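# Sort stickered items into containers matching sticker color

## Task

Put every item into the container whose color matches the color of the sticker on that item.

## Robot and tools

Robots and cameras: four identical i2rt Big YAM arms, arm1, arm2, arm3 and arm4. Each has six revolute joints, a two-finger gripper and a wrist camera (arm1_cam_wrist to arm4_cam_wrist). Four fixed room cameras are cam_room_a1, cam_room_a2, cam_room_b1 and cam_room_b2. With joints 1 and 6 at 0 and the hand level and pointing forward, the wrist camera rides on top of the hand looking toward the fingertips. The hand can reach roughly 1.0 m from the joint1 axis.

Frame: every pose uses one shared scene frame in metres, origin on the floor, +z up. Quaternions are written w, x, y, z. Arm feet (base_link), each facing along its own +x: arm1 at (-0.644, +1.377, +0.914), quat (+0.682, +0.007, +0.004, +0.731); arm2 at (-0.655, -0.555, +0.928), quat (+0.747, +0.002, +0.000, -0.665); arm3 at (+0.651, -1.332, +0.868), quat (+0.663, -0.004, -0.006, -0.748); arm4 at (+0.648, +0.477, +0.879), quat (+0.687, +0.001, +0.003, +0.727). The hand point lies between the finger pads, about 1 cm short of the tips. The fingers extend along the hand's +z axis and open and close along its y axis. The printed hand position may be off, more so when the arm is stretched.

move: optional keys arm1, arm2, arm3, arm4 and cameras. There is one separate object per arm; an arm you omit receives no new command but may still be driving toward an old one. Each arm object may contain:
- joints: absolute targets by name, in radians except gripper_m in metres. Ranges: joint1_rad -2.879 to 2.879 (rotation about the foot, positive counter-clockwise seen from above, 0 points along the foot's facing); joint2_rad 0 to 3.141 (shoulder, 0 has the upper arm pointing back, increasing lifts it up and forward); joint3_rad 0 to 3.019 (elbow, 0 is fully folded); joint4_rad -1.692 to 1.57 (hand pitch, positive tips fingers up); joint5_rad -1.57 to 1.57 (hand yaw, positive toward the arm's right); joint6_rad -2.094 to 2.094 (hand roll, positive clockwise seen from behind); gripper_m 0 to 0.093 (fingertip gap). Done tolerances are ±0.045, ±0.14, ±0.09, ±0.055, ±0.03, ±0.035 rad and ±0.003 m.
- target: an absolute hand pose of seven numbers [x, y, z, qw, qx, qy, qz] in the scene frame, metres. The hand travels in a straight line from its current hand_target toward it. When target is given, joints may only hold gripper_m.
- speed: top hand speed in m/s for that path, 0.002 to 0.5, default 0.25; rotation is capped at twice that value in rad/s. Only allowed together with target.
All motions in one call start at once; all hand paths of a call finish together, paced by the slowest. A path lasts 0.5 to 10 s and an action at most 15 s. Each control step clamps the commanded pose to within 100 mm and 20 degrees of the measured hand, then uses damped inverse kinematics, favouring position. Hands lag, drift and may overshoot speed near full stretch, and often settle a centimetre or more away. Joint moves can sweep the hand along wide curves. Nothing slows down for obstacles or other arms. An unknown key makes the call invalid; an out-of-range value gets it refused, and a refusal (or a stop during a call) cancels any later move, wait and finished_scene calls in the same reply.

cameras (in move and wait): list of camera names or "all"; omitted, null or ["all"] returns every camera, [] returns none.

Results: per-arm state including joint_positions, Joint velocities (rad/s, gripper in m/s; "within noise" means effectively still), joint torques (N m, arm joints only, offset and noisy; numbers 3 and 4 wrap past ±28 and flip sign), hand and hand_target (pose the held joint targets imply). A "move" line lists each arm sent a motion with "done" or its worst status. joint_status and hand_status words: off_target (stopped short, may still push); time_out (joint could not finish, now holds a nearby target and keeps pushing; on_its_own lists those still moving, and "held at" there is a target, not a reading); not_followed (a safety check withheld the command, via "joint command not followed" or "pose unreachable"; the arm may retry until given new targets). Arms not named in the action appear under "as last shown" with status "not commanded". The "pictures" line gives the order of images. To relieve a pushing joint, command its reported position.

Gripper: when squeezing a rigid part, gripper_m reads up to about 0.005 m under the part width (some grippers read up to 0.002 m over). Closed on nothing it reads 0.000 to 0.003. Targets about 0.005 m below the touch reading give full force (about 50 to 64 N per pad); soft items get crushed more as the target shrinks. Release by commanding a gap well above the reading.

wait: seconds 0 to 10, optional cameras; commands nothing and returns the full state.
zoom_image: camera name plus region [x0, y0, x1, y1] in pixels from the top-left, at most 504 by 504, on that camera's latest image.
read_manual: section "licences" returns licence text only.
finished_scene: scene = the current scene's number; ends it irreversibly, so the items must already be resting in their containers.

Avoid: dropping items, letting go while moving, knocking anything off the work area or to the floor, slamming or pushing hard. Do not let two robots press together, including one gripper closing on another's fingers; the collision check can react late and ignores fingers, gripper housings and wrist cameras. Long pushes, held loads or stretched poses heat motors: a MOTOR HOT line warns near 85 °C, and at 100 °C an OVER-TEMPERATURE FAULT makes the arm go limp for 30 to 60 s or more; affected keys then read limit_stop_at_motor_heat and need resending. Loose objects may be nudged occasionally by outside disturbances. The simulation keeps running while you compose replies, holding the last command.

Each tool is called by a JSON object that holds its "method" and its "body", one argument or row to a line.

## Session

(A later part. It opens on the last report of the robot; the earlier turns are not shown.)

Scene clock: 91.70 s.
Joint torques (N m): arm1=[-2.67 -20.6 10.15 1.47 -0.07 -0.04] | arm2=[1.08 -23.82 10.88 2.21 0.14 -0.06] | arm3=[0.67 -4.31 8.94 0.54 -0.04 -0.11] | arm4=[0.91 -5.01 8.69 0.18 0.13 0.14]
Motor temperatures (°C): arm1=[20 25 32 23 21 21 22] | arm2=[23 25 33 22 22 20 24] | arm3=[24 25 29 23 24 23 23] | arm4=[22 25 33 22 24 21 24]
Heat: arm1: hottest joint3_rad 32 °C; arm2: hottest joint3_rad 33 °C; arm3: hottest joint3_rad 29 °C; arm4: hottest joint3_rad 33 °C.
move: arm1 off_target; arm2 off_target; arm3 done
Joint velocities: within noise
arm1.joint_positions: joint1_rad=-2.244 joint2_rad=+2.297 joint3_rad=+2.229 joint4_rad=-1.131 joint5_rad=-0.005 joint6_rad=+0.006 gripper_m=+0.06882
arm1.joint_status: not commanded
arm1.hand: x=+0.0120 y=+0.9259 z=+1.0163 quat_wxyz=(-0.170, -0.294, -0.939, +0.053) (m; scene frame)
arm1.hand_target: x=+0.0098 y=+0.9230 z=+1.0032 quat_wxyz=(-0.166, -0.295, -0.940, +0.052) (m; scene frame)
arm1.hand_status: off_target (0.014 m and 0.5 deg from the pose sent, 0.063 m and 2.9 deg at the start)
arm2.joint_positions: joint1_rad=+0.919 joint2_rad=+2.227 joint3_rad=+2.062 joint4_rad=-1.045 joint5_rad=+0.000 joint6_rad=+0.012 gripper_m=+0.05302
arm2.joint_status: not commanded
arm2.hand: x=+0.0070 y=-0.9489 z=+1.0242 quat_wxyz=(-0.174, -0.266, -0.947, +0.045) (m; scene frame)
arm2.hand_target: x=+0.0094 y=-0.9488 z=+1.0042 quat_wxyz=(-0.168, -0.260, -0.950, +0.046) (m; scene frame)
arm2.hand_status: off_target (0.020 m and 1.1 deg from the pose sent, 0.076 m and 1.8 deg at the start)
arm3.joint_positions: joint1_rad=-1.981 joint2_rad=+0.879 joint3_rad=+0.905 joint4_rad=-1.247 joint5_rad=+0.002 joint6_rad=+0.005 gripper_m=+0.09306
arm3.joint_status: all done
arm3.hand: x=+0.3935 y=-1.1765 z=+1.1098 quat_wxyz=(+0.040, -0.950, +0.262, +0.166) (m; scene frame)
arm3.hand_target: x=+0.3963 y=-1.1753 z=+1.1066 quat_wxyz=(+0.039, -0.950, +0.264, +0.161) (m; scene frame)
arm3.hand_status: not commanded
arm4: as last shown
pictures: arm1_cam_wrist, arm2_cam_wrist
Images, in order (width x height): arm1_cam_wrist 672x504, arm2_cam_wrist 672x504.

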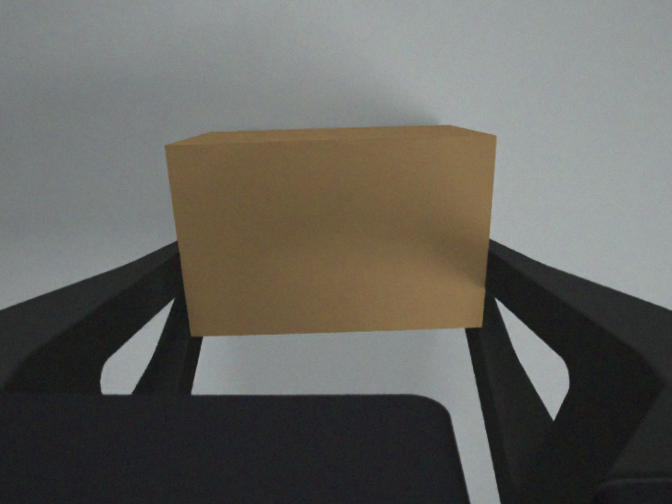

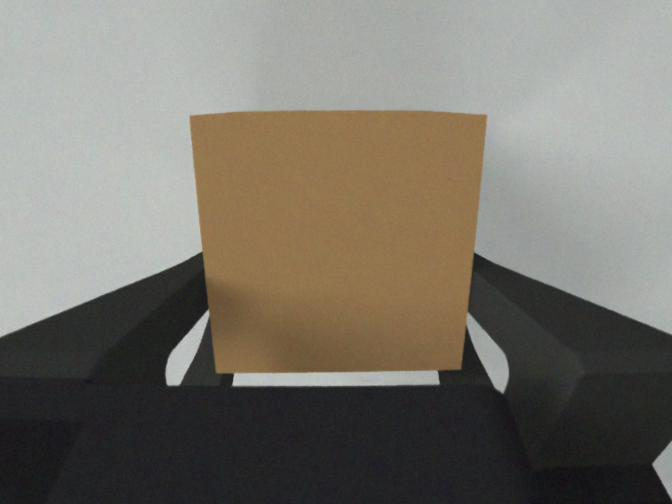

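{"method": "move", "body": {
  "arm1": {"joints":{"gripper_m":0.09}},
  "arm2": {"joints":{"gripper_m":0.085}},
  "cameras": []
}}

{"method": "move", "body": {
  "arm1": {"joints":{"joint2_rad":0.88,"joint3_rad":0.9,"joint4_rad":-1.25}},
  "arm2": {"joints":{"joint2_rad":0.88,"joint3_rad":0.9,"joint4_rad":-1.25}},
  "cameras": []
}}

{"method": "move", "body": {
  "arm4": {"target":[0.0545,0.925,1.145,-0.0522,0.9392,-0.2961,-0.1656],"speed":0.4},
  "arm3": {"target":[0.029,-0.996,1.165,-0.0462,0.9492,-0.2624,-0.1673],"speed":0.4},
  "cameras": ["arm3_cam_wrist","arm4_cam_wrist"]
}}

Scene clock: 103.00 s.
Joint torques (N m): arm1=[-2.49 -20.89 11.28 1.5 -0.06 0] | arm2=[1.03 -23.88 10.85 2.15 0.12 -0.06] | arm3=[0.62 -4.37 8.95 0.57 -0.05 -0.11] | arm4=[0.97 -4.95 8.83 0.14 0.15 0.16]
Motor temperatures (°C): arm1=[20 25 32 23 21 21 22] | arm2=[23 26 32 22 22 20 24] | arm3=[24 25 29 23 24 23 23] | arm4=[22 24 33 22 24 21 24]
Heat: arm1: hottest joint3_rad 32 °C; arm2: hottest joint3_rad 32 °C; arm3: hottest joint3_rad 29 °C; arm4: hottest joint3_rad 33 °C.
move: arm1 done; arm2 done
Joint velocities: within noise
arm1.joint_positions: joint1_rad=-2.244 joint2_rad=+2.297 joint3_rad=+2.215 joint4_rad=-1.130 joint5_rad=-0.005 joint6_rad=+0.006 gripper_m=+0.08996
arm1.joint_status: all done
arm1.hand: x=+0.0091 y=+0.9278 z=+1.0097 quat_wxyz=(-0.164, -0.295, -0.940, +0.051) (m; scene frame)
arm1.hand_target: x=+0.0098 y=+0.9230 z=+1.0032 quat_wxyz=(-0.166, -0.295, -0.940, +0.052) (m; scene frame)
arm1.hand_status: not commanded
arm2.joint_positions: joint1_rad=+0.919 joint2_rad=+2.227 joint3_rad=+2.062 joint4_rad=-1.043 joint5_rad=+0.000 joint6_rad=+0.012 gripper_m=+0.08493
arm2.joint_status: all done
arm2.hand: x=+0.0073 y=-0.9491 z=+1.0244 quat_wxyz=(-0.174, -0.266, -0.947, +0.045) (m; scene frame)
arm2.hand_target: x=+0.0094 y=-0.9488 z=+1.0042 quat_wxyz=(-0.168, -0.260, -0.950, +0.046) (m; scene frame)
arm2.hand_status: not commanded
arm3, arm4: as last shown
pictures: none
No camera images: "cameras" was empty.

Scene clock: 104.80 s.
Joint torques (N m): arm1=[-2.08 -2.02 12.07 0.73 0.02 -0.06] | arm2=[0.85 -5.25 10.69 1.16 0 -0.01] | arm3=[0.73 -4.42 9.02 0.57 -0.04 -0.1] | arm4=[1.32 -4.78 8.79 0.16 0.11 0.1]
Motor temperatures (°C): arm1=[20 25 32 23 21 21 22] | arm2=[23 26 32 22 22 20 24] | arm3=[24 25 29 23 24 23 23] | arm4=[22 24 33 22 24 21 24]
Heat: arm1: hottest joint3_rad 32 °C; arm2: hottest joint3_rad 32 °C; arm3: hottest joint3_rad 29 °C; arm4: hottest joint3_rad 33 °C.
move: arm1 done; arm2 done
Joint velocities: within noise
arm1.joint_positions: joint1_rad=-2.245 joint2_rad=+0.885 joint3_rad=+0.890 joint4_rad=-1.247 joint5_rad=-0.007 joint6_rad=+0.009 gripper_m=+0.08996
arm1.joint_status: all done
arm1.hand: x=-0.3964 y=+1.2091 z=+1.1454 quat_wxyz=(-0.149, -0.297, -0.942, +0.046) (m; scene frame)
arm1.hand_target: x=-0.3960 y=+1.2074 z=+1.1514 quat_wxyz=(-0.155, -0.295, -0.942, +0.049) (m; scene frame)
arm1.hand_status: not commanded
arm2.joint_positions: joint1_rad=+0.919 joint2_rad=+0.882 joint3_rad=+0.907 joint4_rad=-1.243 joint5_rad=+0.003 joint6_rad=+0.008 gripper_m=+0.08493
arm2.joint_status: all done
arm2.hand: x=-0.3978 y=-0.7101 z=+1.1733 quat_wxyz=(-0.170, -0.265, -0.948, +0.046) (m; scene frame)
arm2.hand_target: x=-0.4004 y=-0.7078 z=+1.1697 quat_wxyz=(-0.163, -0.260, -0.951, +0.045) (m; scene frame)
arm2.hand_status: not commanded
arm3, arm4: as last shown
pictures: none
No camera images: "cameras" was empty.

Scene clock: 106.93 s.
Joint torques (N m): arm1=[-1.61 -2.02 12.12 0.85 0.01 -0.05] | arm2=[0.91 -5.19 10.73 1.17 0 -0.01] | arm3=[2.55 -22.83 13.81 0.24 0.13 0.02] | arm4=[0.56 -23.77 12.45 0.13 -0.04 -0.09]
Motor temperatures (°C): arm1=[20 25 32 23 21 21 22] | arm2=[23 26 32 22 22 20 24] | arm3=[24 25 29 23 24 23 23] | arm4=[22 24 33 22 24 21 24]
Heat: arm1: hottest joint3_rad 32 °C; arm2: hottest joint3_rad 32 °C; arm3: hottest joint3_rad 29 °C; arm4: hottest joint3_rad 33 °C.
move: arm3 off_target; arm4 off_target
Joint velocities: within noise
arm1, arm2: as last shown
arm3.joint_positions: joint1_rad=-1.946 joint2_rad=+2.008 joint3_rad=+2.199 joint4_rad=-1.444 joint5_rad=+0.028 joint6_rad=+0.042 gripper_m=+0.09306
arm3.joint_status: not commanded
arm3.hand: x=+0.0413 y=-0.9921 z=+1.1459 quat_wxyz=(+0.042, -0.952, +0.266, +0.149) (m; scene frame)
arm3.hand_target: x=+0.0300 y=-0.9964 z=+1.1648 quat_wxyz=(+0.046, -0.949, +0.262, +0.168) (m; scene frame)
arm3.hand_status: off_target (0.023 m and 2.2 deg from the pose sent, 0.410 m and 0.8 deg at the start)
arm4.joint_positions: joint1_rad=+0.877 joint2_rad=+2.134 joint3_rad=+2.330 joint4_rad=-1.438 joint5_rad=-0.003 joint6_rad=-0.020 gripper_m=+0.09311
arm4.joint_status: not commanded
arm4.hand: x=+0.0583 y=+0.9160 z=+1.1366 quat_wxyz=(-0.049, +0.940, -0.300, -0.157) (m; scene frame)
arm4.hand_target: x=+0.0550 y=+0.9247 z=+1.1450 quat_wxyz=(-0.053, +0.939, -0.296, -0.167) (m; scene frame)
arm4.hand_status: off_target (0.013 m and 1.1 deg from the pose sent, 0.444 m and 0.5 deg at the start)
pictures: arm3_cam_wrist, arm4_cam_wrist
Images, in order (width x height): arm3_cam_wrist 672x504, arm4_cam_wrist 672x504.

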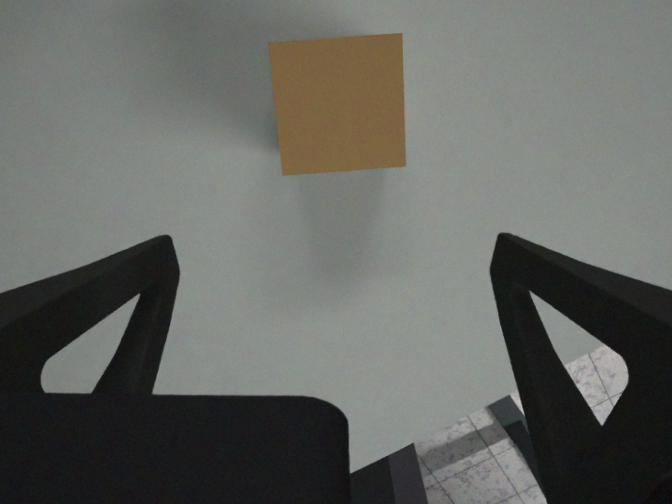

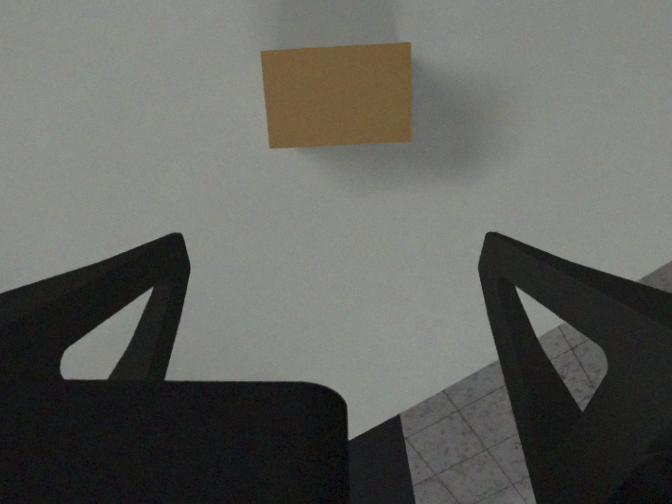

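{"method": "move", "body": {
  "arm3": {"target":[0.009,-0.982,1.042,-0.0462,0.9492,-0.2624,-0.1673],"speed":0.2},
  "arm4": {"target":[0.0225,0.949,1.02,-0.0522,0.9392,-0.2961,-0.1656],"speed":0.2},
  "cameras": ["arm3_cam_wrist","arm4_cam_wrist"]
}}

{"method": "move", "body": {
  "arm3": {"joints":{"gripper_m":0.044}},
  "arm4": {"joints":{"gripper_m":0.061}},
  "cameras": ["arm3_cam_wrist","arm4_cam_wrist"]
}}

{"method": "move", "body": {
  "arm3": {"joints":{"joint2_rad":0.88,"joint3_rad":0.9,"joint4_rad":-1.25,"joint5_rad":0,"joint6_rad":0}},
  "arm4": {"joints":{"joint2_rad":0.88,"joint3_rad":0.9,"joint4_rad":-1.25,"joint5_rad":0,"joint6_rad":0}},
  "cameras": ["arm3_cam_wrist","arm4_cam_wrist"]
}}

{"method": "move", "body": {
  "arm3": {"joints":{"joint1_rad":0.991}},
  "arm4": {"joints":{"joint1_rad":-1.111}},
  "cameras": []
}}

{"method": "move", "body": {
  "arm3": {"target":[1.145,-1.749,0.92,0.163,0.338,0.925,-0.06],"speed":0.4},
  "arm4": {"target":[1.10,0.735,0.92,0.168,-0.252,0.952,0.044],"speed":0.4},
  "cameras": ["arm3_cam_wrist","arm4_cam_wrist"]
}}

Scene clock: 132.43 s.
Joint torques (N m): arm1=[-1.96 -1.49 12.05 0.76 0.01 -0.02] | arm2=[0.91 -5.25 10.7 1.14 0 -0.01] | arm3=[2.08 -23.94 9.32 1.22 0.05 -0.05] | arm4=[0.44 -26.64 10.28 1.06 -0.06 -0.09]
Motor temperatures (°C): arm1=[20 25 34 23 21 21 22] | arm2=[23 25 31 22 22 20 23] | arm3=[24 26 33 23 24 23 23] | arm4=[22 24 39 22 24 21 24]
Heat: arm1: hottest joint3_rad 34 °C; arm2: hottest joint3_rad 31 °C; arm3: hottest joint3_rad 33 °C; arm4: hottest joint3_rad 39 °C.
move: arm3 done; arm4 done
Joint velocities: within noise
arm1, arm2: as last shown
arm3.joint_positions: joint1_rad=-1.946 joint2_rad=+2.062 joint3_rad=+2.017 joint4_rad=-1.175 joint5_rad=+0.028 joint6_rad=+0.043 gripper_m=+0.09306
arm3.joint_status: not commanded
arm3.hand: x=+0.0144 y=-0.9788 z=+1.0463 quat_wxyz=(+0.046, -0.949, +0.266, +0.165) (m; scene frame)
arm3.hand_target: x=+0.0092 y=-0.9820 z=+1.0420 quat_wxyz=(+0.046, -0.949, +0.263, +0.167) (m; scene frame)
arm3.hand_status: done (0.008 m and 0.5 deg from the pose sent, 0.109 m and 2.2 deg at the start)
arm4.joint_positions: joint1_rad=+0.877 joint2_rad=+2.259 joint3_rad=+2.237 joint4_rad=-1.222 joint5_rad=-0.003 joint6_rad=-0.022 gripper_m=+0.09311
arm4.joint_status: not commanded
arm4.hand: x=+0.0254 y=+0.9395 z=+1.0191 quat_wxyz=(-0.049, +0.940, -0.299, -0.156) (m; scene frame)
arm4.hand_target: x=+0.0228 y=+0.9489 z=+1.0202 quat_wxyz=(-0.052, +0.939, -0.296, -0.166) (m; scene frame)
arm4.hand_status: done (0.010 m and 1.2 deg from the pose sent, 0.126 m and 1.1 deg at the start)
pictures: arm3_cam_wrist, arm4_cam_wrist
Images, in order (width x height): arm3_cam_wrist 672x504, arm4_cam_wrist 672x504.

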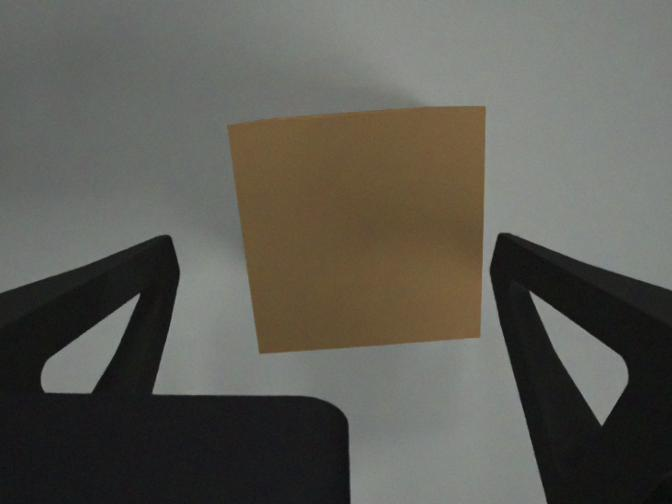

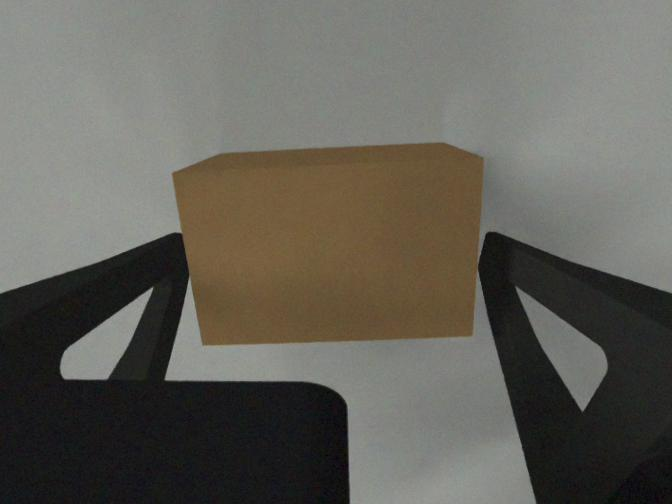

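Scene clock: 133.03 s.
Joint torques (N m): arm1=[-1.96 -2.14 12.15 0.84 0.05 -0.06] | arm2=[0.97 -5.13 10.67 1.17 0.01 -0.01] | arm3=[2.08 -23.88 9.33 1.22 0.04 -0.04] | arm4=[0.44 -26.52 10.22 1.06 -0.02 -0.05]
Motor temperatures (°C): arm1=[20 25 34 23 21 21 22] | arm2=[23 25 31 22 22 20 23] | arm3=[24 26 33 23 24 23 23] | arm4=[22 24 39 22 24 21 24]
Heat: arm1: hottest joint3_rad 34 °C; arm2: hottest joint3_rad 31 °C; arm3: hottest joint3_rad 33 °C; arm4: hottest joint3_rad 39 °C.
move: arm3 off_target; arm4 off_target
Joint velocities: within noise
arm1, arm2: as last shown
arm3.joint_positions: joint1_rad=-1.946 joint2_rad=+2.062 joint3_rad=+2.017 joint4_rad=-1.175 joint5_rad=+0.028 joint6_rad=+0.043 gripper_m=+0.05308
arm3.joint_status: gripper_m off_target (ended at +0.05311, target +0.04400)
arm3.hand: x=+0.0145 y=-0.9787 z=+1.0463 quat_wxyz=(+0.046, -0.949, +0.266, +0.165) (m; scene frame)
arm3.hand_target: x=+0.0092 y=-0.9820 z=+1.0420 quat_wxyz=(+0.046, -0.949, +0.263, +0.167) (m; scene frame)
arm3.hand_status: not commanded
arm4.joint_positions: joint1_rad=+0.877 joint2_rad=+2.259 joint3_rad=+2.237 joint4_rad=-1.222 joint5_rad=-0.004 joint6_rad=-0.022 gripper_m=+0.06942
arm4.joint_status: gripper_m off_target (ended at +0.06944, target +0.06100)
arm4.hand: x=+0.0254 y=+0.9394 z=+1.0191 quat_wxyz=(-0.049, +0.940, -0.299, -0.156) (m; scene frame)
arm4.hand_target: x=+0.0227 y=+0.9488 z=+1.0202 quat_wxyz=(-0.052, +0.939, -0.296, -0.166) (m; scene frame)
arm4.hand_status: not commanded
pictures: arm3_cam_wrist, arm4_cam_wrist
Images, in order (width x height): arm3_cam_wrist 672x504, arm4_cam_wrist 672x504.

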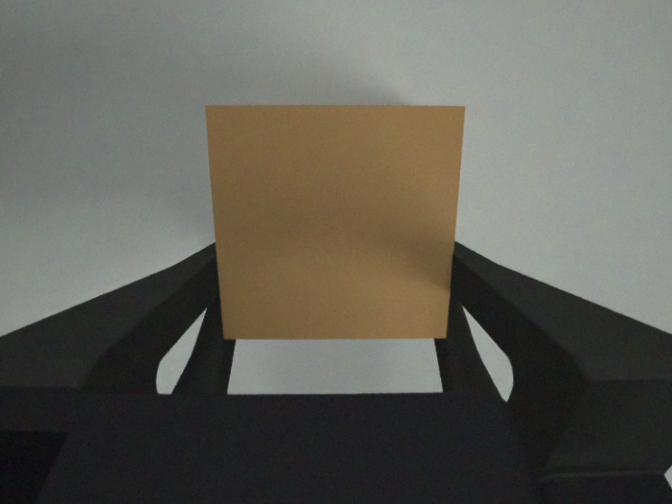

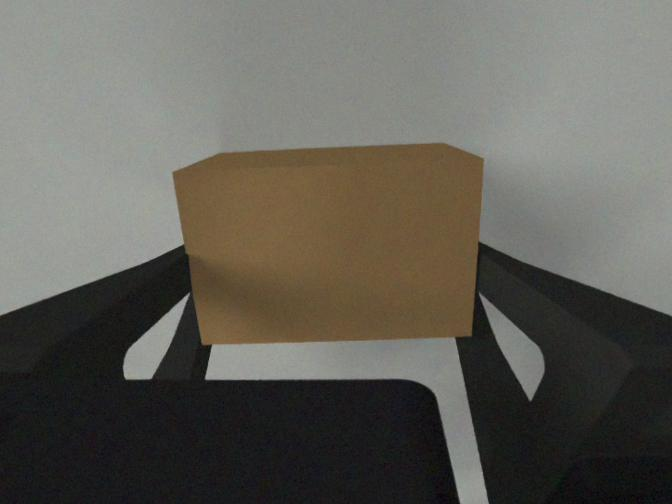

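Scene clock: 134.87 s.
Joint torques (N m): arm1=[-2.43 -1.85 12.05 0.9 0.01 -0.07] | arm2=[0.97 -5.25 10.66 1.17 -0.01 -0.01] | arm3=[1.85 -5.48 9.62 0.64 -0.09 -0.12] | arm4=[0.26 -5.71 9.76 0.44 0.11 0.18]
Motor temperatures (°C): arm1=[20 25 35 23 21 21 22] | arm2=[23 25 31 22 22 20 23] | arm3=[24 26 33 23 24 23 23] | arm4=[22 25 39 22 24 21 25]
Heat: arm1: hottest joint3_rad 35 °C; arm2: hottest joint3_rad 31 °C; arm3: hottest joint3_rad 33 °C; arm4: hottest joint3_rad 39 °C.
move: arm3 done; arm4 done
Joint velocities: within noise
arm1, arm2: as last shown
arm3.joint_positions: joint1_rad=-1.946 joint2_rad=+0.890 joint3_rad=+0.897 joint4_rad=-1.250 joint5_rad=+0.002 joint6_rad=+0.007 gripper_m=+0.05308
arm3.joint_status: all done
arm3.hand: x=+0.3896 y=-1.1861 z=+1.1026 quat_wxyz=(+0.034, -0.956, +0.247, +0.156) (m; scene frame)
arm3.hand_target: x=+0.3887 y=-1.1885 z=+1.1069 quat_wxyz=(+0.034, -0.957, +0.240, +0.162) (m; scene frame)
arm3.hand_status: not commanded
arm4.joint_positions: joint1_rad=+0.876 joint2_rad=+0.890 joint3_rad=+0.887 joint4_rad=-1.248 joint5_rad=-0.002 joint6_rad=-0.013 gripper_m=+0.06942
arm4.joint_status: all done
arm4.hand: x=+0.4116 y=+0.6542 z=+1.1127 quat_wxyz=(-0.048, +0.939, -0.304, -0.153) (m; scene frame)
arm4.hand_target: x=+0.4122 y=+0.6573 z=+1.1212 quat_wxyz=(-0.051, +0.934, -0.313, -0.162) (m; scene frame)
arm4.hand_status: not commanded
pictures: arm3_cam_wrist, arm4_cam_wrist
Images, in order (width x height): arm3_cam_wrist 672x504, arm4_cam_wrist 672x504.

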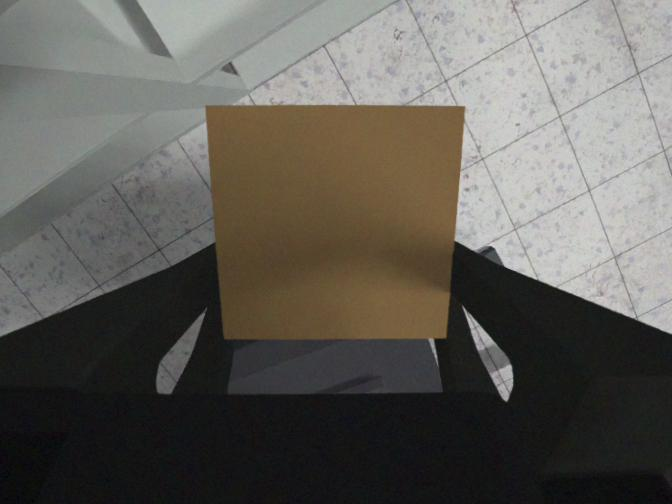

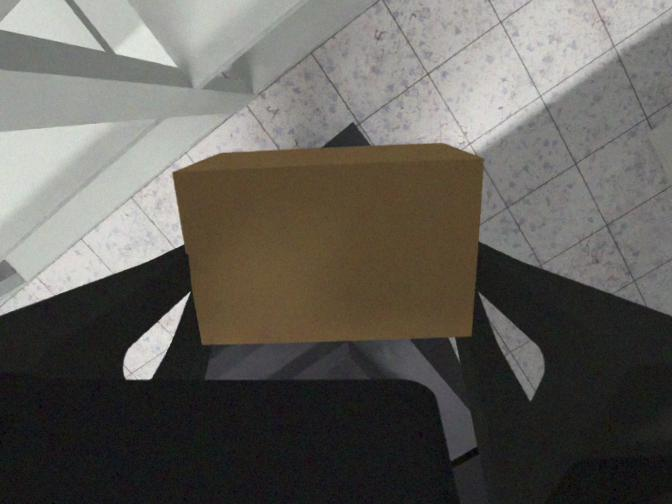

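Scene clock: 137.20 s.
Joint torques (N m): arm1=[-1.79 -2.26 12.07 0.83 0.02 -0.04] | arm2=[0.91 -5.36 10.71 1.17 -0.01 -0.01] | arm3=[1.73 -5.13 9.74 0.68 0.11 -0.11] | arm4=[0.67 -5.13 9.83 0.53 0.03 0.16]
Motor temperatures (°C): arm1=[20 25 35 23 21 21 21] | arm2=[23 25 31 22 22 20 23] | arm3=[24 26 33 23 24 23 23] | arm4=[22 25 39 22 24 21 25]
Heat: arm1: hottest joint3_rad 35 °C; arm2: hottest joint3_rad 31 °C; arm3: hottest joint3_rad 33 °C; arm4: hottest joint3_rad 39 °C.
move: arm3 done; arm4 done
Joint velocities: within noise
arm1, arm2: as last shown
arm3.joint_positions: joint1_rad=+0.982 joint2_rad=+0.890 joint3_rad=+0.897 joint4_rad=-1.250 joint5_rad=-0.002 joint6_rad=+0.005 gripper_m=+0.05313
arm3.joint_status: all done
arm3.hand: x=+0.8762 y=-1.5221 z=+1.1078 quat_wxyz=(-0.156, -0.344, -0.924, +0.061) (m; scene frame)
arm3.hand_target: x=+0.8774 y=-1.5200 z=+1.1120 quat_wxyz=(-0.162, -0.337, -0.925, +0.064) (m; scene frame)
arm3.hand_status: not commanded
arm4.joint_positions: joint1_rad=-1.110 joint2_rad=+0.890 joint3_rad=+0.887 joint4_rad=-1.248 joint5_rad=+0.001 joint6_rad=-0.011 gripper_m=+0.06951
arm4.joint_status: all done
arm4.hand: x=+0.9062 y=+0.6237 z=+1.1104 quat_wxyz=(-0.152, +0.258, -0.954, -0.038) (m; scene frame)
arm4.hand_target: x=+0.9075 y=+0.6243 z=+1.1189 quat_wxyz=(-0.161, +0.252, -0.953, -0.042) (m; scene frame)
arm4.hand_status: not commanded
pictures: none
No camera images: "cameras" was empty.

Scene clock: 138.97 s.
Joint torques (N m): arm1=[-1.79 -2.02 12.07 0.79 0.04 -0.06] | arm2=[0.97 -5.25 10.71 1.18 -0.01 -0.01] | arm3=[1.44 -22.18 12.1 0.55 -0.07 -0.1] | arm4=[0.79 -15.09 10.04 1.01 0.08 0.16]
Motor temperatures (°C): arm1=[20 25 35 23 21 21 21] | arm2=[23 25 31 22 22 20 23] | arm3=[24 26 32 23 24 23 23] | arm4=[22 25 39 22 24 21 25]
Heat: arm1: hottest joint3_rad 35 °C; arm2: hottest joint3_rad 31 °C; arm3: hottest joint3_rad 32 °C; arm4: hottest joint3_rad 39 °C.
move: arm3 off_target; arm4 off_target
Joint velocities: within noise
arm1, arm2: as last shown
arm3.joint_positions: joint1_rad=+0.982 joint2_rad=+1.965 joint3_rad=+1.418 joint4_rad=-0.747 joint5_rad=-0.007 joint6_rad=+0.005 gripper_m=+0.05313
arm3.joint_status: not commanded
arm3.hand: x=+1.1246 y=-1.7369 z=+0.8926 quat_wxyz=(-0.134, -0.345, -0.928, +0.050) (m; scene frame)
arm3.hand_target: x=+1.1439 y=-1.7479 z=+0.9206 quat_wxyz=(-0.163, -0.338, -0.925, +0.060) (m; scene frame)
arm3.hand_status: off_target (0.036 m and 3.6 deg from the pose sent, 0.399 m and 1.0 deg at the start)
arm4.joint_positions: joint1_rad=-1.110 joint2_rad=+1.662 joint3_rad=+0.989 joint4_rad=-0.598 joint5_rad=+0.001 joint6_rad=-0.009 gripper_m=+0.06951
arm4.joint_status: not commanded
arm4.hand: x=+1.0790 y=+0.7218 z=+0.9048 quat_wxyz=(-0.142, +0.257, -0.955, -0.036) (m; scene frame)
arm4.hand_target: x=+1.0990 y=+0.7344 z=+0.9207 quat_wxyz=(-0.168, +0.252, -0.952, -0.044) (m; scene frame)
arm4.hand_status: off_target (0.029 m and 3.2 deg from the pose sent, 0.294 m and 2.1 deg at the start)
pictures: arm3_cam_wrist, arm4_cam_wrist
Images, in order (width x height): arm3_cam_wrist 672x504, arm4_cam_wrist 672x504.

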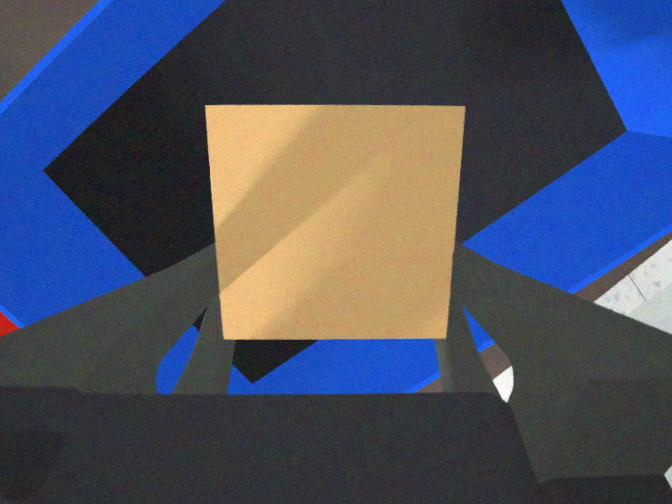

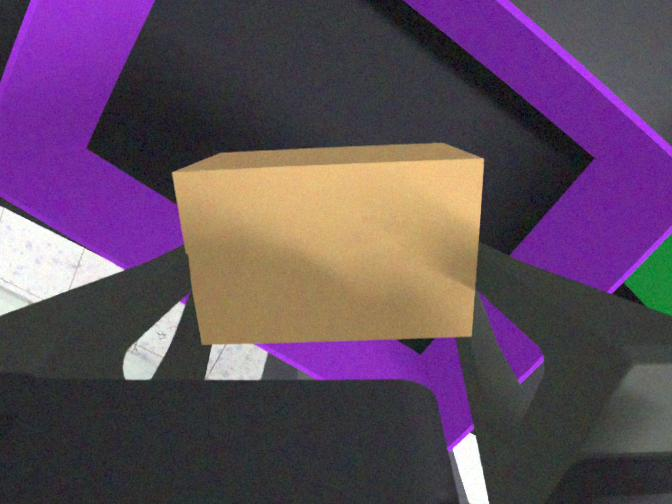

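{"method": "move", "body": {
  "arm3": {"target":[1.135,-1.745,0.757,0.163,0.338,0.925,-0.06],"speed":0.22},
  "arm4": {"target":[1.091,0.73,0.738,0.168,-0.252,0.952,0.044],"speed":0.22},
  "cameras": ["arm3_cam_wrist","arm4_cam_wrist"]
}}

Scene clock: 146.80 s.
Joint torques (N m): arm1=[-2.26 -2.02 12.12 0.68 0.08 -0.06] | arm2=[0.97 -5.3 10.7 1.17 -0.01 0] | arm3=[1.26 -19.66 6.6 1.35 -0.07 -0.12] | arm4=[0.73 -16.21 4.67 1.21 0.07 0.13]
Motor temperatures (°C): arm1=[20 24 35 23 21 21 21] | arm2=[23 25 31 22 22 20 23] | arm3=[24 26 32 23 24 23 24] | arm4=[22 25 38 22 24 21 25]
Heat: arm1: hottest joint3_rad 35 °C; arm2: hottest joint3_rad 31 °C; arm3: hottest joint3_rad 32 °C; arm4: hottest joint3_rad 38 °C.
move: arm3 off_target; arm4 done
Joint velocities: within noise
arm1, arm2: as last shown
arm3.joint_positions: joint1_rad=+0.982 joint2_rad=+2.165 joint3_rad=+1.356 joint4_rad=-0.409 joint5_rad=-0.008 joint6_rad=+0.004 gripper_m=+0.05313
arm3.joint_status: not commanded
arm3.hand: x=+1.1364 y=-1.7484 z=+0.7727 quat_wxyz=(-0.169, -0.342, -0.922, +0.063) (m; scene frame)
arm3.hand_target: x=+1.1348 y=-1.7447 z=+0.7574 quat_wxyz=(-0.163, -0.338, -0.925, +0.060) (m; scene frame)
arm3.hand_status: off_target (0.016 m and 1.0 deg from the pose sent, 0.136 m and 3.6 deg at the start)
arm4.joint_positions: joint1_rad=-1.110 joint2_rad=+2.029 joint3_rad=+0.931 joint4_rad=-0.120 joint5_rad=+0.001 joint6_rad=-0.009 gripper_m=+0.06951
arm4.joint_status: not commanded
arm4.hand: x=+1.0902 y=+0.7280 z=+0.7455 quat_wxyz=(-0.168, +0.256, -0.951, -0.043) (m; scene frame)
arm4.hand_target: x=+1.0908 y=+0.7298 z=+0.7382 quat_wxyz=(-0.168, +0.252, -0.952, -0.044) (m; scene frame)
arm4.hand_status: done (0.008 m and 0.5 deg from the pose sent, 0.167 m and 3.2 deg at the start)
pictures: arm3_cam_wrist, arm4_cam_wrist
Images, in order (width x height): arm3_cam_wrist 672x504, arm4_cam_wrist 672x504.

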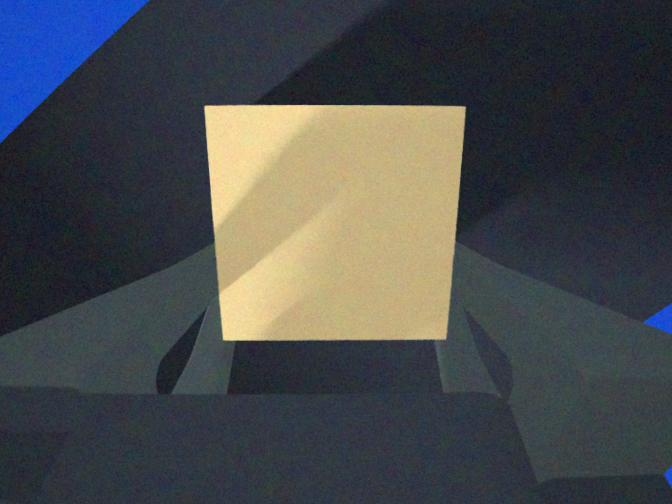

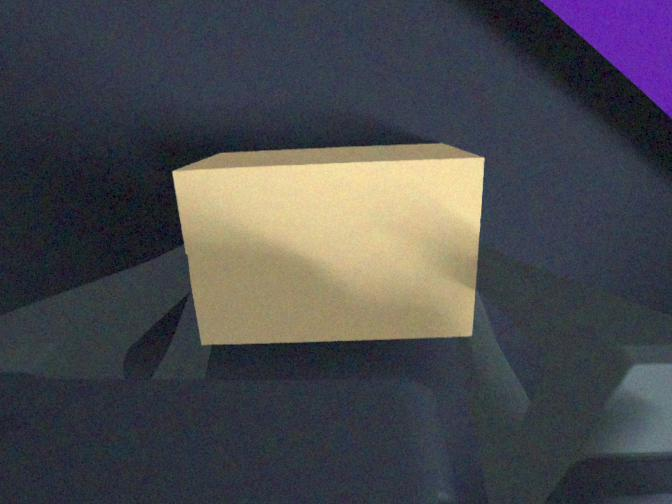

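{"method": "move", "body": {
  "arm3": {"target":[1.135,-1.745,0.746,0.163,0.338,0.925,-0.06],"speed":0.15},
  "arm4": {"joints":{"gripper_m":0.09}},
  "cameras": ["arm4_cam_wrist"]
}}

{"method": "move", "body": {
  "arm3": {"joints":{"gripper_m":0.08}},
  "arm4": {"joints":{"joint2_rad":0.88,"joint3_rad":0.9,"joint4_rad":-1.0}},
  "cameras": []
}}

{"method": "move", "body": {
  "arm3": {"joints":{"joint2_rad":0.88,"joint3_rad":0.9,"joint4_rad":-1.0}},
  "cameras": ["arm3_cam_wrist","arm4_cam_wrist"]
}}

Scene clock: 155.57 s.
Joint torques (N m): arm1=[-2.14 -1.96 12.01 0.8 0 -0.06] | arm2=[0.79 -5.25 10.71 1.17 0 -0.01] | arm3=[1.2 -18.08 6.48 1.54 -0.08 -0.12] | arm4=[0.85 -15.91 4.62 1.25 0.06 0.16]
Motor temperatures (°C): arm1=[20 24 35 23 21 21 21] | arm2=[23 25 31 22 22 20 23] | arm3=[24 25 31 23 24 23 24] | arm4=[22 25 36 22 24 21 25]
Heat: arm1: hottest joint3_rad 35 °C; arm2: hottest joint3_rad 31 °C; arm3: hottest joint3_rad 31 °C; arm4: hottest joint3_rad 36 °C.
move: arm3 off_target; arm4 done
Joint velocities: within noise
arm1.joint_positions: joint1_rad=-2.245 joint2_rad=+0.885 joint3_rad=+0.890 joint4_rad=-1.247 joint5_rad=-0.007 joint6_rad=+0.009 gripper_m=+0.08996
arm1.joint_status: not commanded
arm1.hand: x=-0.3964 y=+1.2091 z=+1.1454 quat_wxyz=(-0.149, -0.297, -0.942, +0.046) (m; scene frame)
arm1.hand_target: x=-0.3960 y=+1.2074 z=+1.1514 quat_wxyz=(-0.155, -0.295, -0.942, +0.049) (m; scene frame)
arm1.hand_status: not commanded
arm2.joint_positions: joint1_rad=+0.919 joint2_rad=+0.882 joint3_rad=+0.907 joint4_rad=-1.243 joint5_rad=+0.003 joint6_rad=+0.008 gripper_m=+0.08493
arm2.joint_status: not commanded
arm2.hand: x=-0.3978 y=-0.7101 z=+1.1733 quat_wxyz=(-0.170, -0.265, -0.948, +0.046) (m; scene frame)
arm2.hand_target: x=-0.4004 y=-0.7078 z=+1.1697 quat_wxyz=(-0.163, -0.260, -0.951, +0.045) (m; scene frame)
arm2.hand_status: not commanded
arm3.joint_positions: joint1_rad=+0.982 joint2_rad=+2.168 joint3_rad=+1.356 joint4_rad=-0.394 joint5_rad=-0.008 joint6_rad=+0.004 gripper_m=+0.05313
arm3.joint_status: not commanded
arm3.hand: x=+1.1384 y=-1.7501 z=+0.7722 quat_wxyz=(-0.175, -0.342, -0.921, +0.065) (m; scene frame)
arm3.hand_target: x=+1.1342 y=-1.7443 z=+0.7468 quat_wxyz=(-0.163, -0.338, -0.925, +0.060) (m; scene frame)
arm3.hand_status: off_target (0.027 m and 1.6 deg from the pose sent, 0.027 m and 1.0 deg at the start)
arm4.joint_positions: joint1_rad=-1.110 joint2_rad=+2.029 joint3_rad=+0.931 joint4_rad=-0.120 joint5_rad=+0.001 joint6_rad=-0.009 gripper_m=+0.08992
arm4.joint_status: all done
arm4.hand: x=+1.0902 y=+0.7280 z=+0.7455 quat_wxyz=(-0.168, +0.256, -0.951, -0.043) (m; scene frame)
arm4.hand_target: x=+1.0908 y=+0.7298 z=+0.7382 quat_wxyz=(-0.168, +0.252, -0.952, -0.044) (m; scene frame)
arm4.hand_status: not commanded
pictures: arm4_cam_wrist
Images, in order (width x height): arm4_cam_wrist 672x504.

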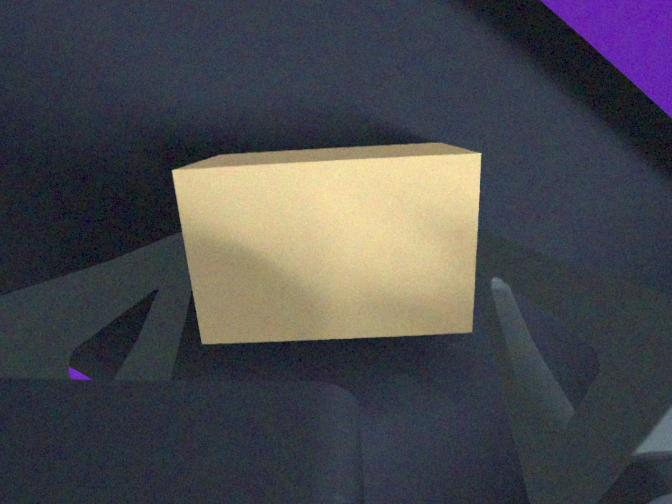

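Scene clock: 157.17 s.
Joint torques (N m): arm1=[-1.85 -1.61 11.99 0.9 0.09 -0.05] | arm2=[0.91 -5.25 10.69 1.17 0 -0.02] | arm3=[1.26 -20.72 6.26 1.24 -0.05 -0.11] | arm4=[1.26 -4.72 9.85 0.51 -0.01 0.13]
Motor temperatures (°C): arm1=[20 24 35 23 21 21 21] | arm2=[23 25 31 22 22 20 23] | arm3=[24 25 31 23 24 23 24] | arm4=[22 25 36 22 24 21 25]
Heat: arm1: hottest joint3_rad 35 °C; arm2: hottest joint3_rad 31 °C; arm3: hottest joint3_rad 31 °C; arm4: hottest joint3_rad 36 °C.
move: arm3 done; arm4 done
Joint velocities: within noise
arm1, arm2: as last shown
arm3.joint_positions: joint1_rad=+0.982 joint2_rad=+2.197 joint3_rad=+1.356 joint4_rad=-0.387 joint5_rad=-0.009 joint6_rad=+0.004 gripper_m=+0.07996
arm3.joint_status: all done
arm3.hand: x=+1.1344 y=-1.7468 z=+0.7548 quat_wxyz=(-0.164, -0.342, -0.923, +0.061) (m; scene frame)
arm3.hand_target: x=+1.1342 y=-1.7443 z=+0.7469 quat_wxyz=(-0.163, -0.338, -0.925, +0.060) (m; scene frame)
arm3.hand_status: not commanded
arm4.joint_positions: joint1_rad=-1.111 joint2_rad=+0.878 joint3_rad=+0.892 joint4_rad=-0.988 joint5_rad=+0.004 joint6_rad=-0.007 gripper_m=+0.08992
arm4.joint_status: all done
arm4.hand: x=+0.9561 y=+0.6514 z=+1.1444 quat_wxyz=(-0.282, +0.247, -0.924, -0.072) (m; scene frame)
arm4.hand_target: x=+0.9548 y=+0.6523 z=+1.1463 quat_wxyz=(-0.279, +0.245, -0.926, -0.074) (m; scene frame)
arm4.hand_status: not commanded
pictures: none
No camera images: "cameras" was empty.

Scene clock: 158.83 s.
Joint torques (N m): arm1=[-2.67 -2.2 12.08 0.87 0.04 -0.04] | arm2=[0.97 -5.25 10.69 1.2 0.01 -0.01] | arm3=[1.44 -4.37 9.32 0.84 0.12 -0.05] | arm4=[1.2 -4.72 9.89 0.5 0 0.14]
Motor temperatures (°C): arm1=[20 24 35 23 21 21 21] | arm2=[23 25 31 22 22 20 23] | arm3=[24 25 31 23 24 23 24] | arm4=[22 25 36 22 24 21 25]
Heat: arm1: hottest joint3_rad 35 °C; arm2: hottest joint3_rad 31 °C; arm3: hottest joint3_rad 31 °C; arm4: hottest joint3_rad 36 °C.
move: arm3 done
Joint velocities: within noise
arm1, arm2, arm4: as last shown
arm3.joint_positions: joint1_rad=+0.983 joint2_rad=+0.877 joint3_rad=+0.906 joint4_rad=-0.993 joint5_rad=-0.013 joint6_rad=-0.003 gripper_m=+0.07996
arm3.joint_status: all done
arm3.hand: x=+0.9204 y=-1.5569 z=+1.1451 quat_wxyz=(-0.285, -0.326, -0.895, +0.104) (m; scene frame)
arm3.hand_target: x=+0.9189 y=-1.5554 z=+1.1400 quat_wxyz=(-0.277, -0.327, -0.898, +0.102) (m; scene frame)
arm3.hand_status: not commanded
pictures: arm3_cam_wrist, arm4_cam_wrist
Images, in order (width x height): arm3_cam_wrist 672x504, arm4_cam_wrist 672x504.

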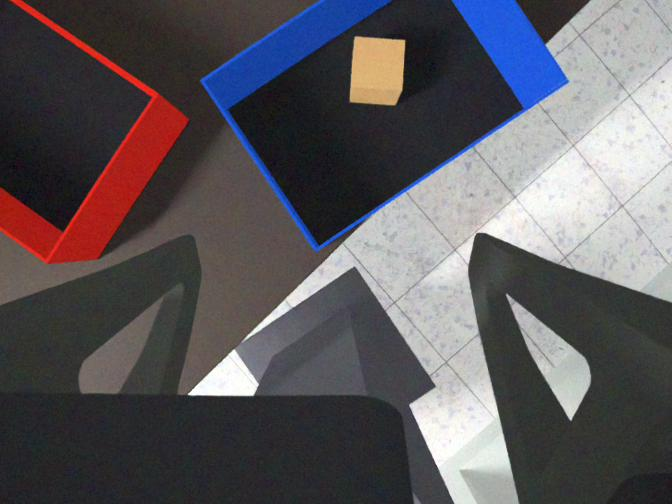

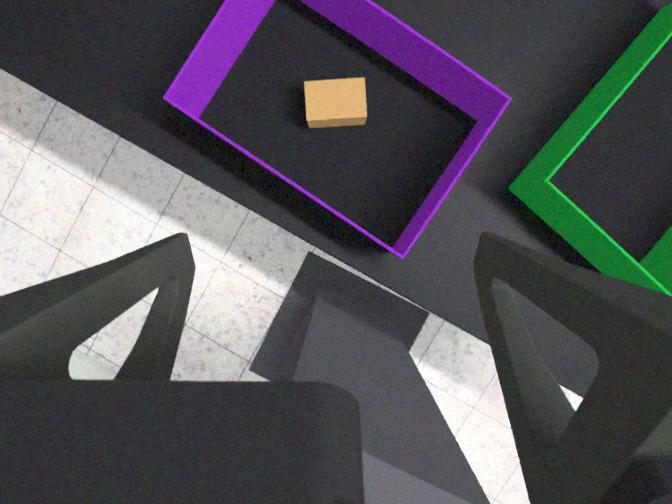

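{"method": "finished_scene", "body": {
  "scene": 3
}}

The scene is finished: the task was done.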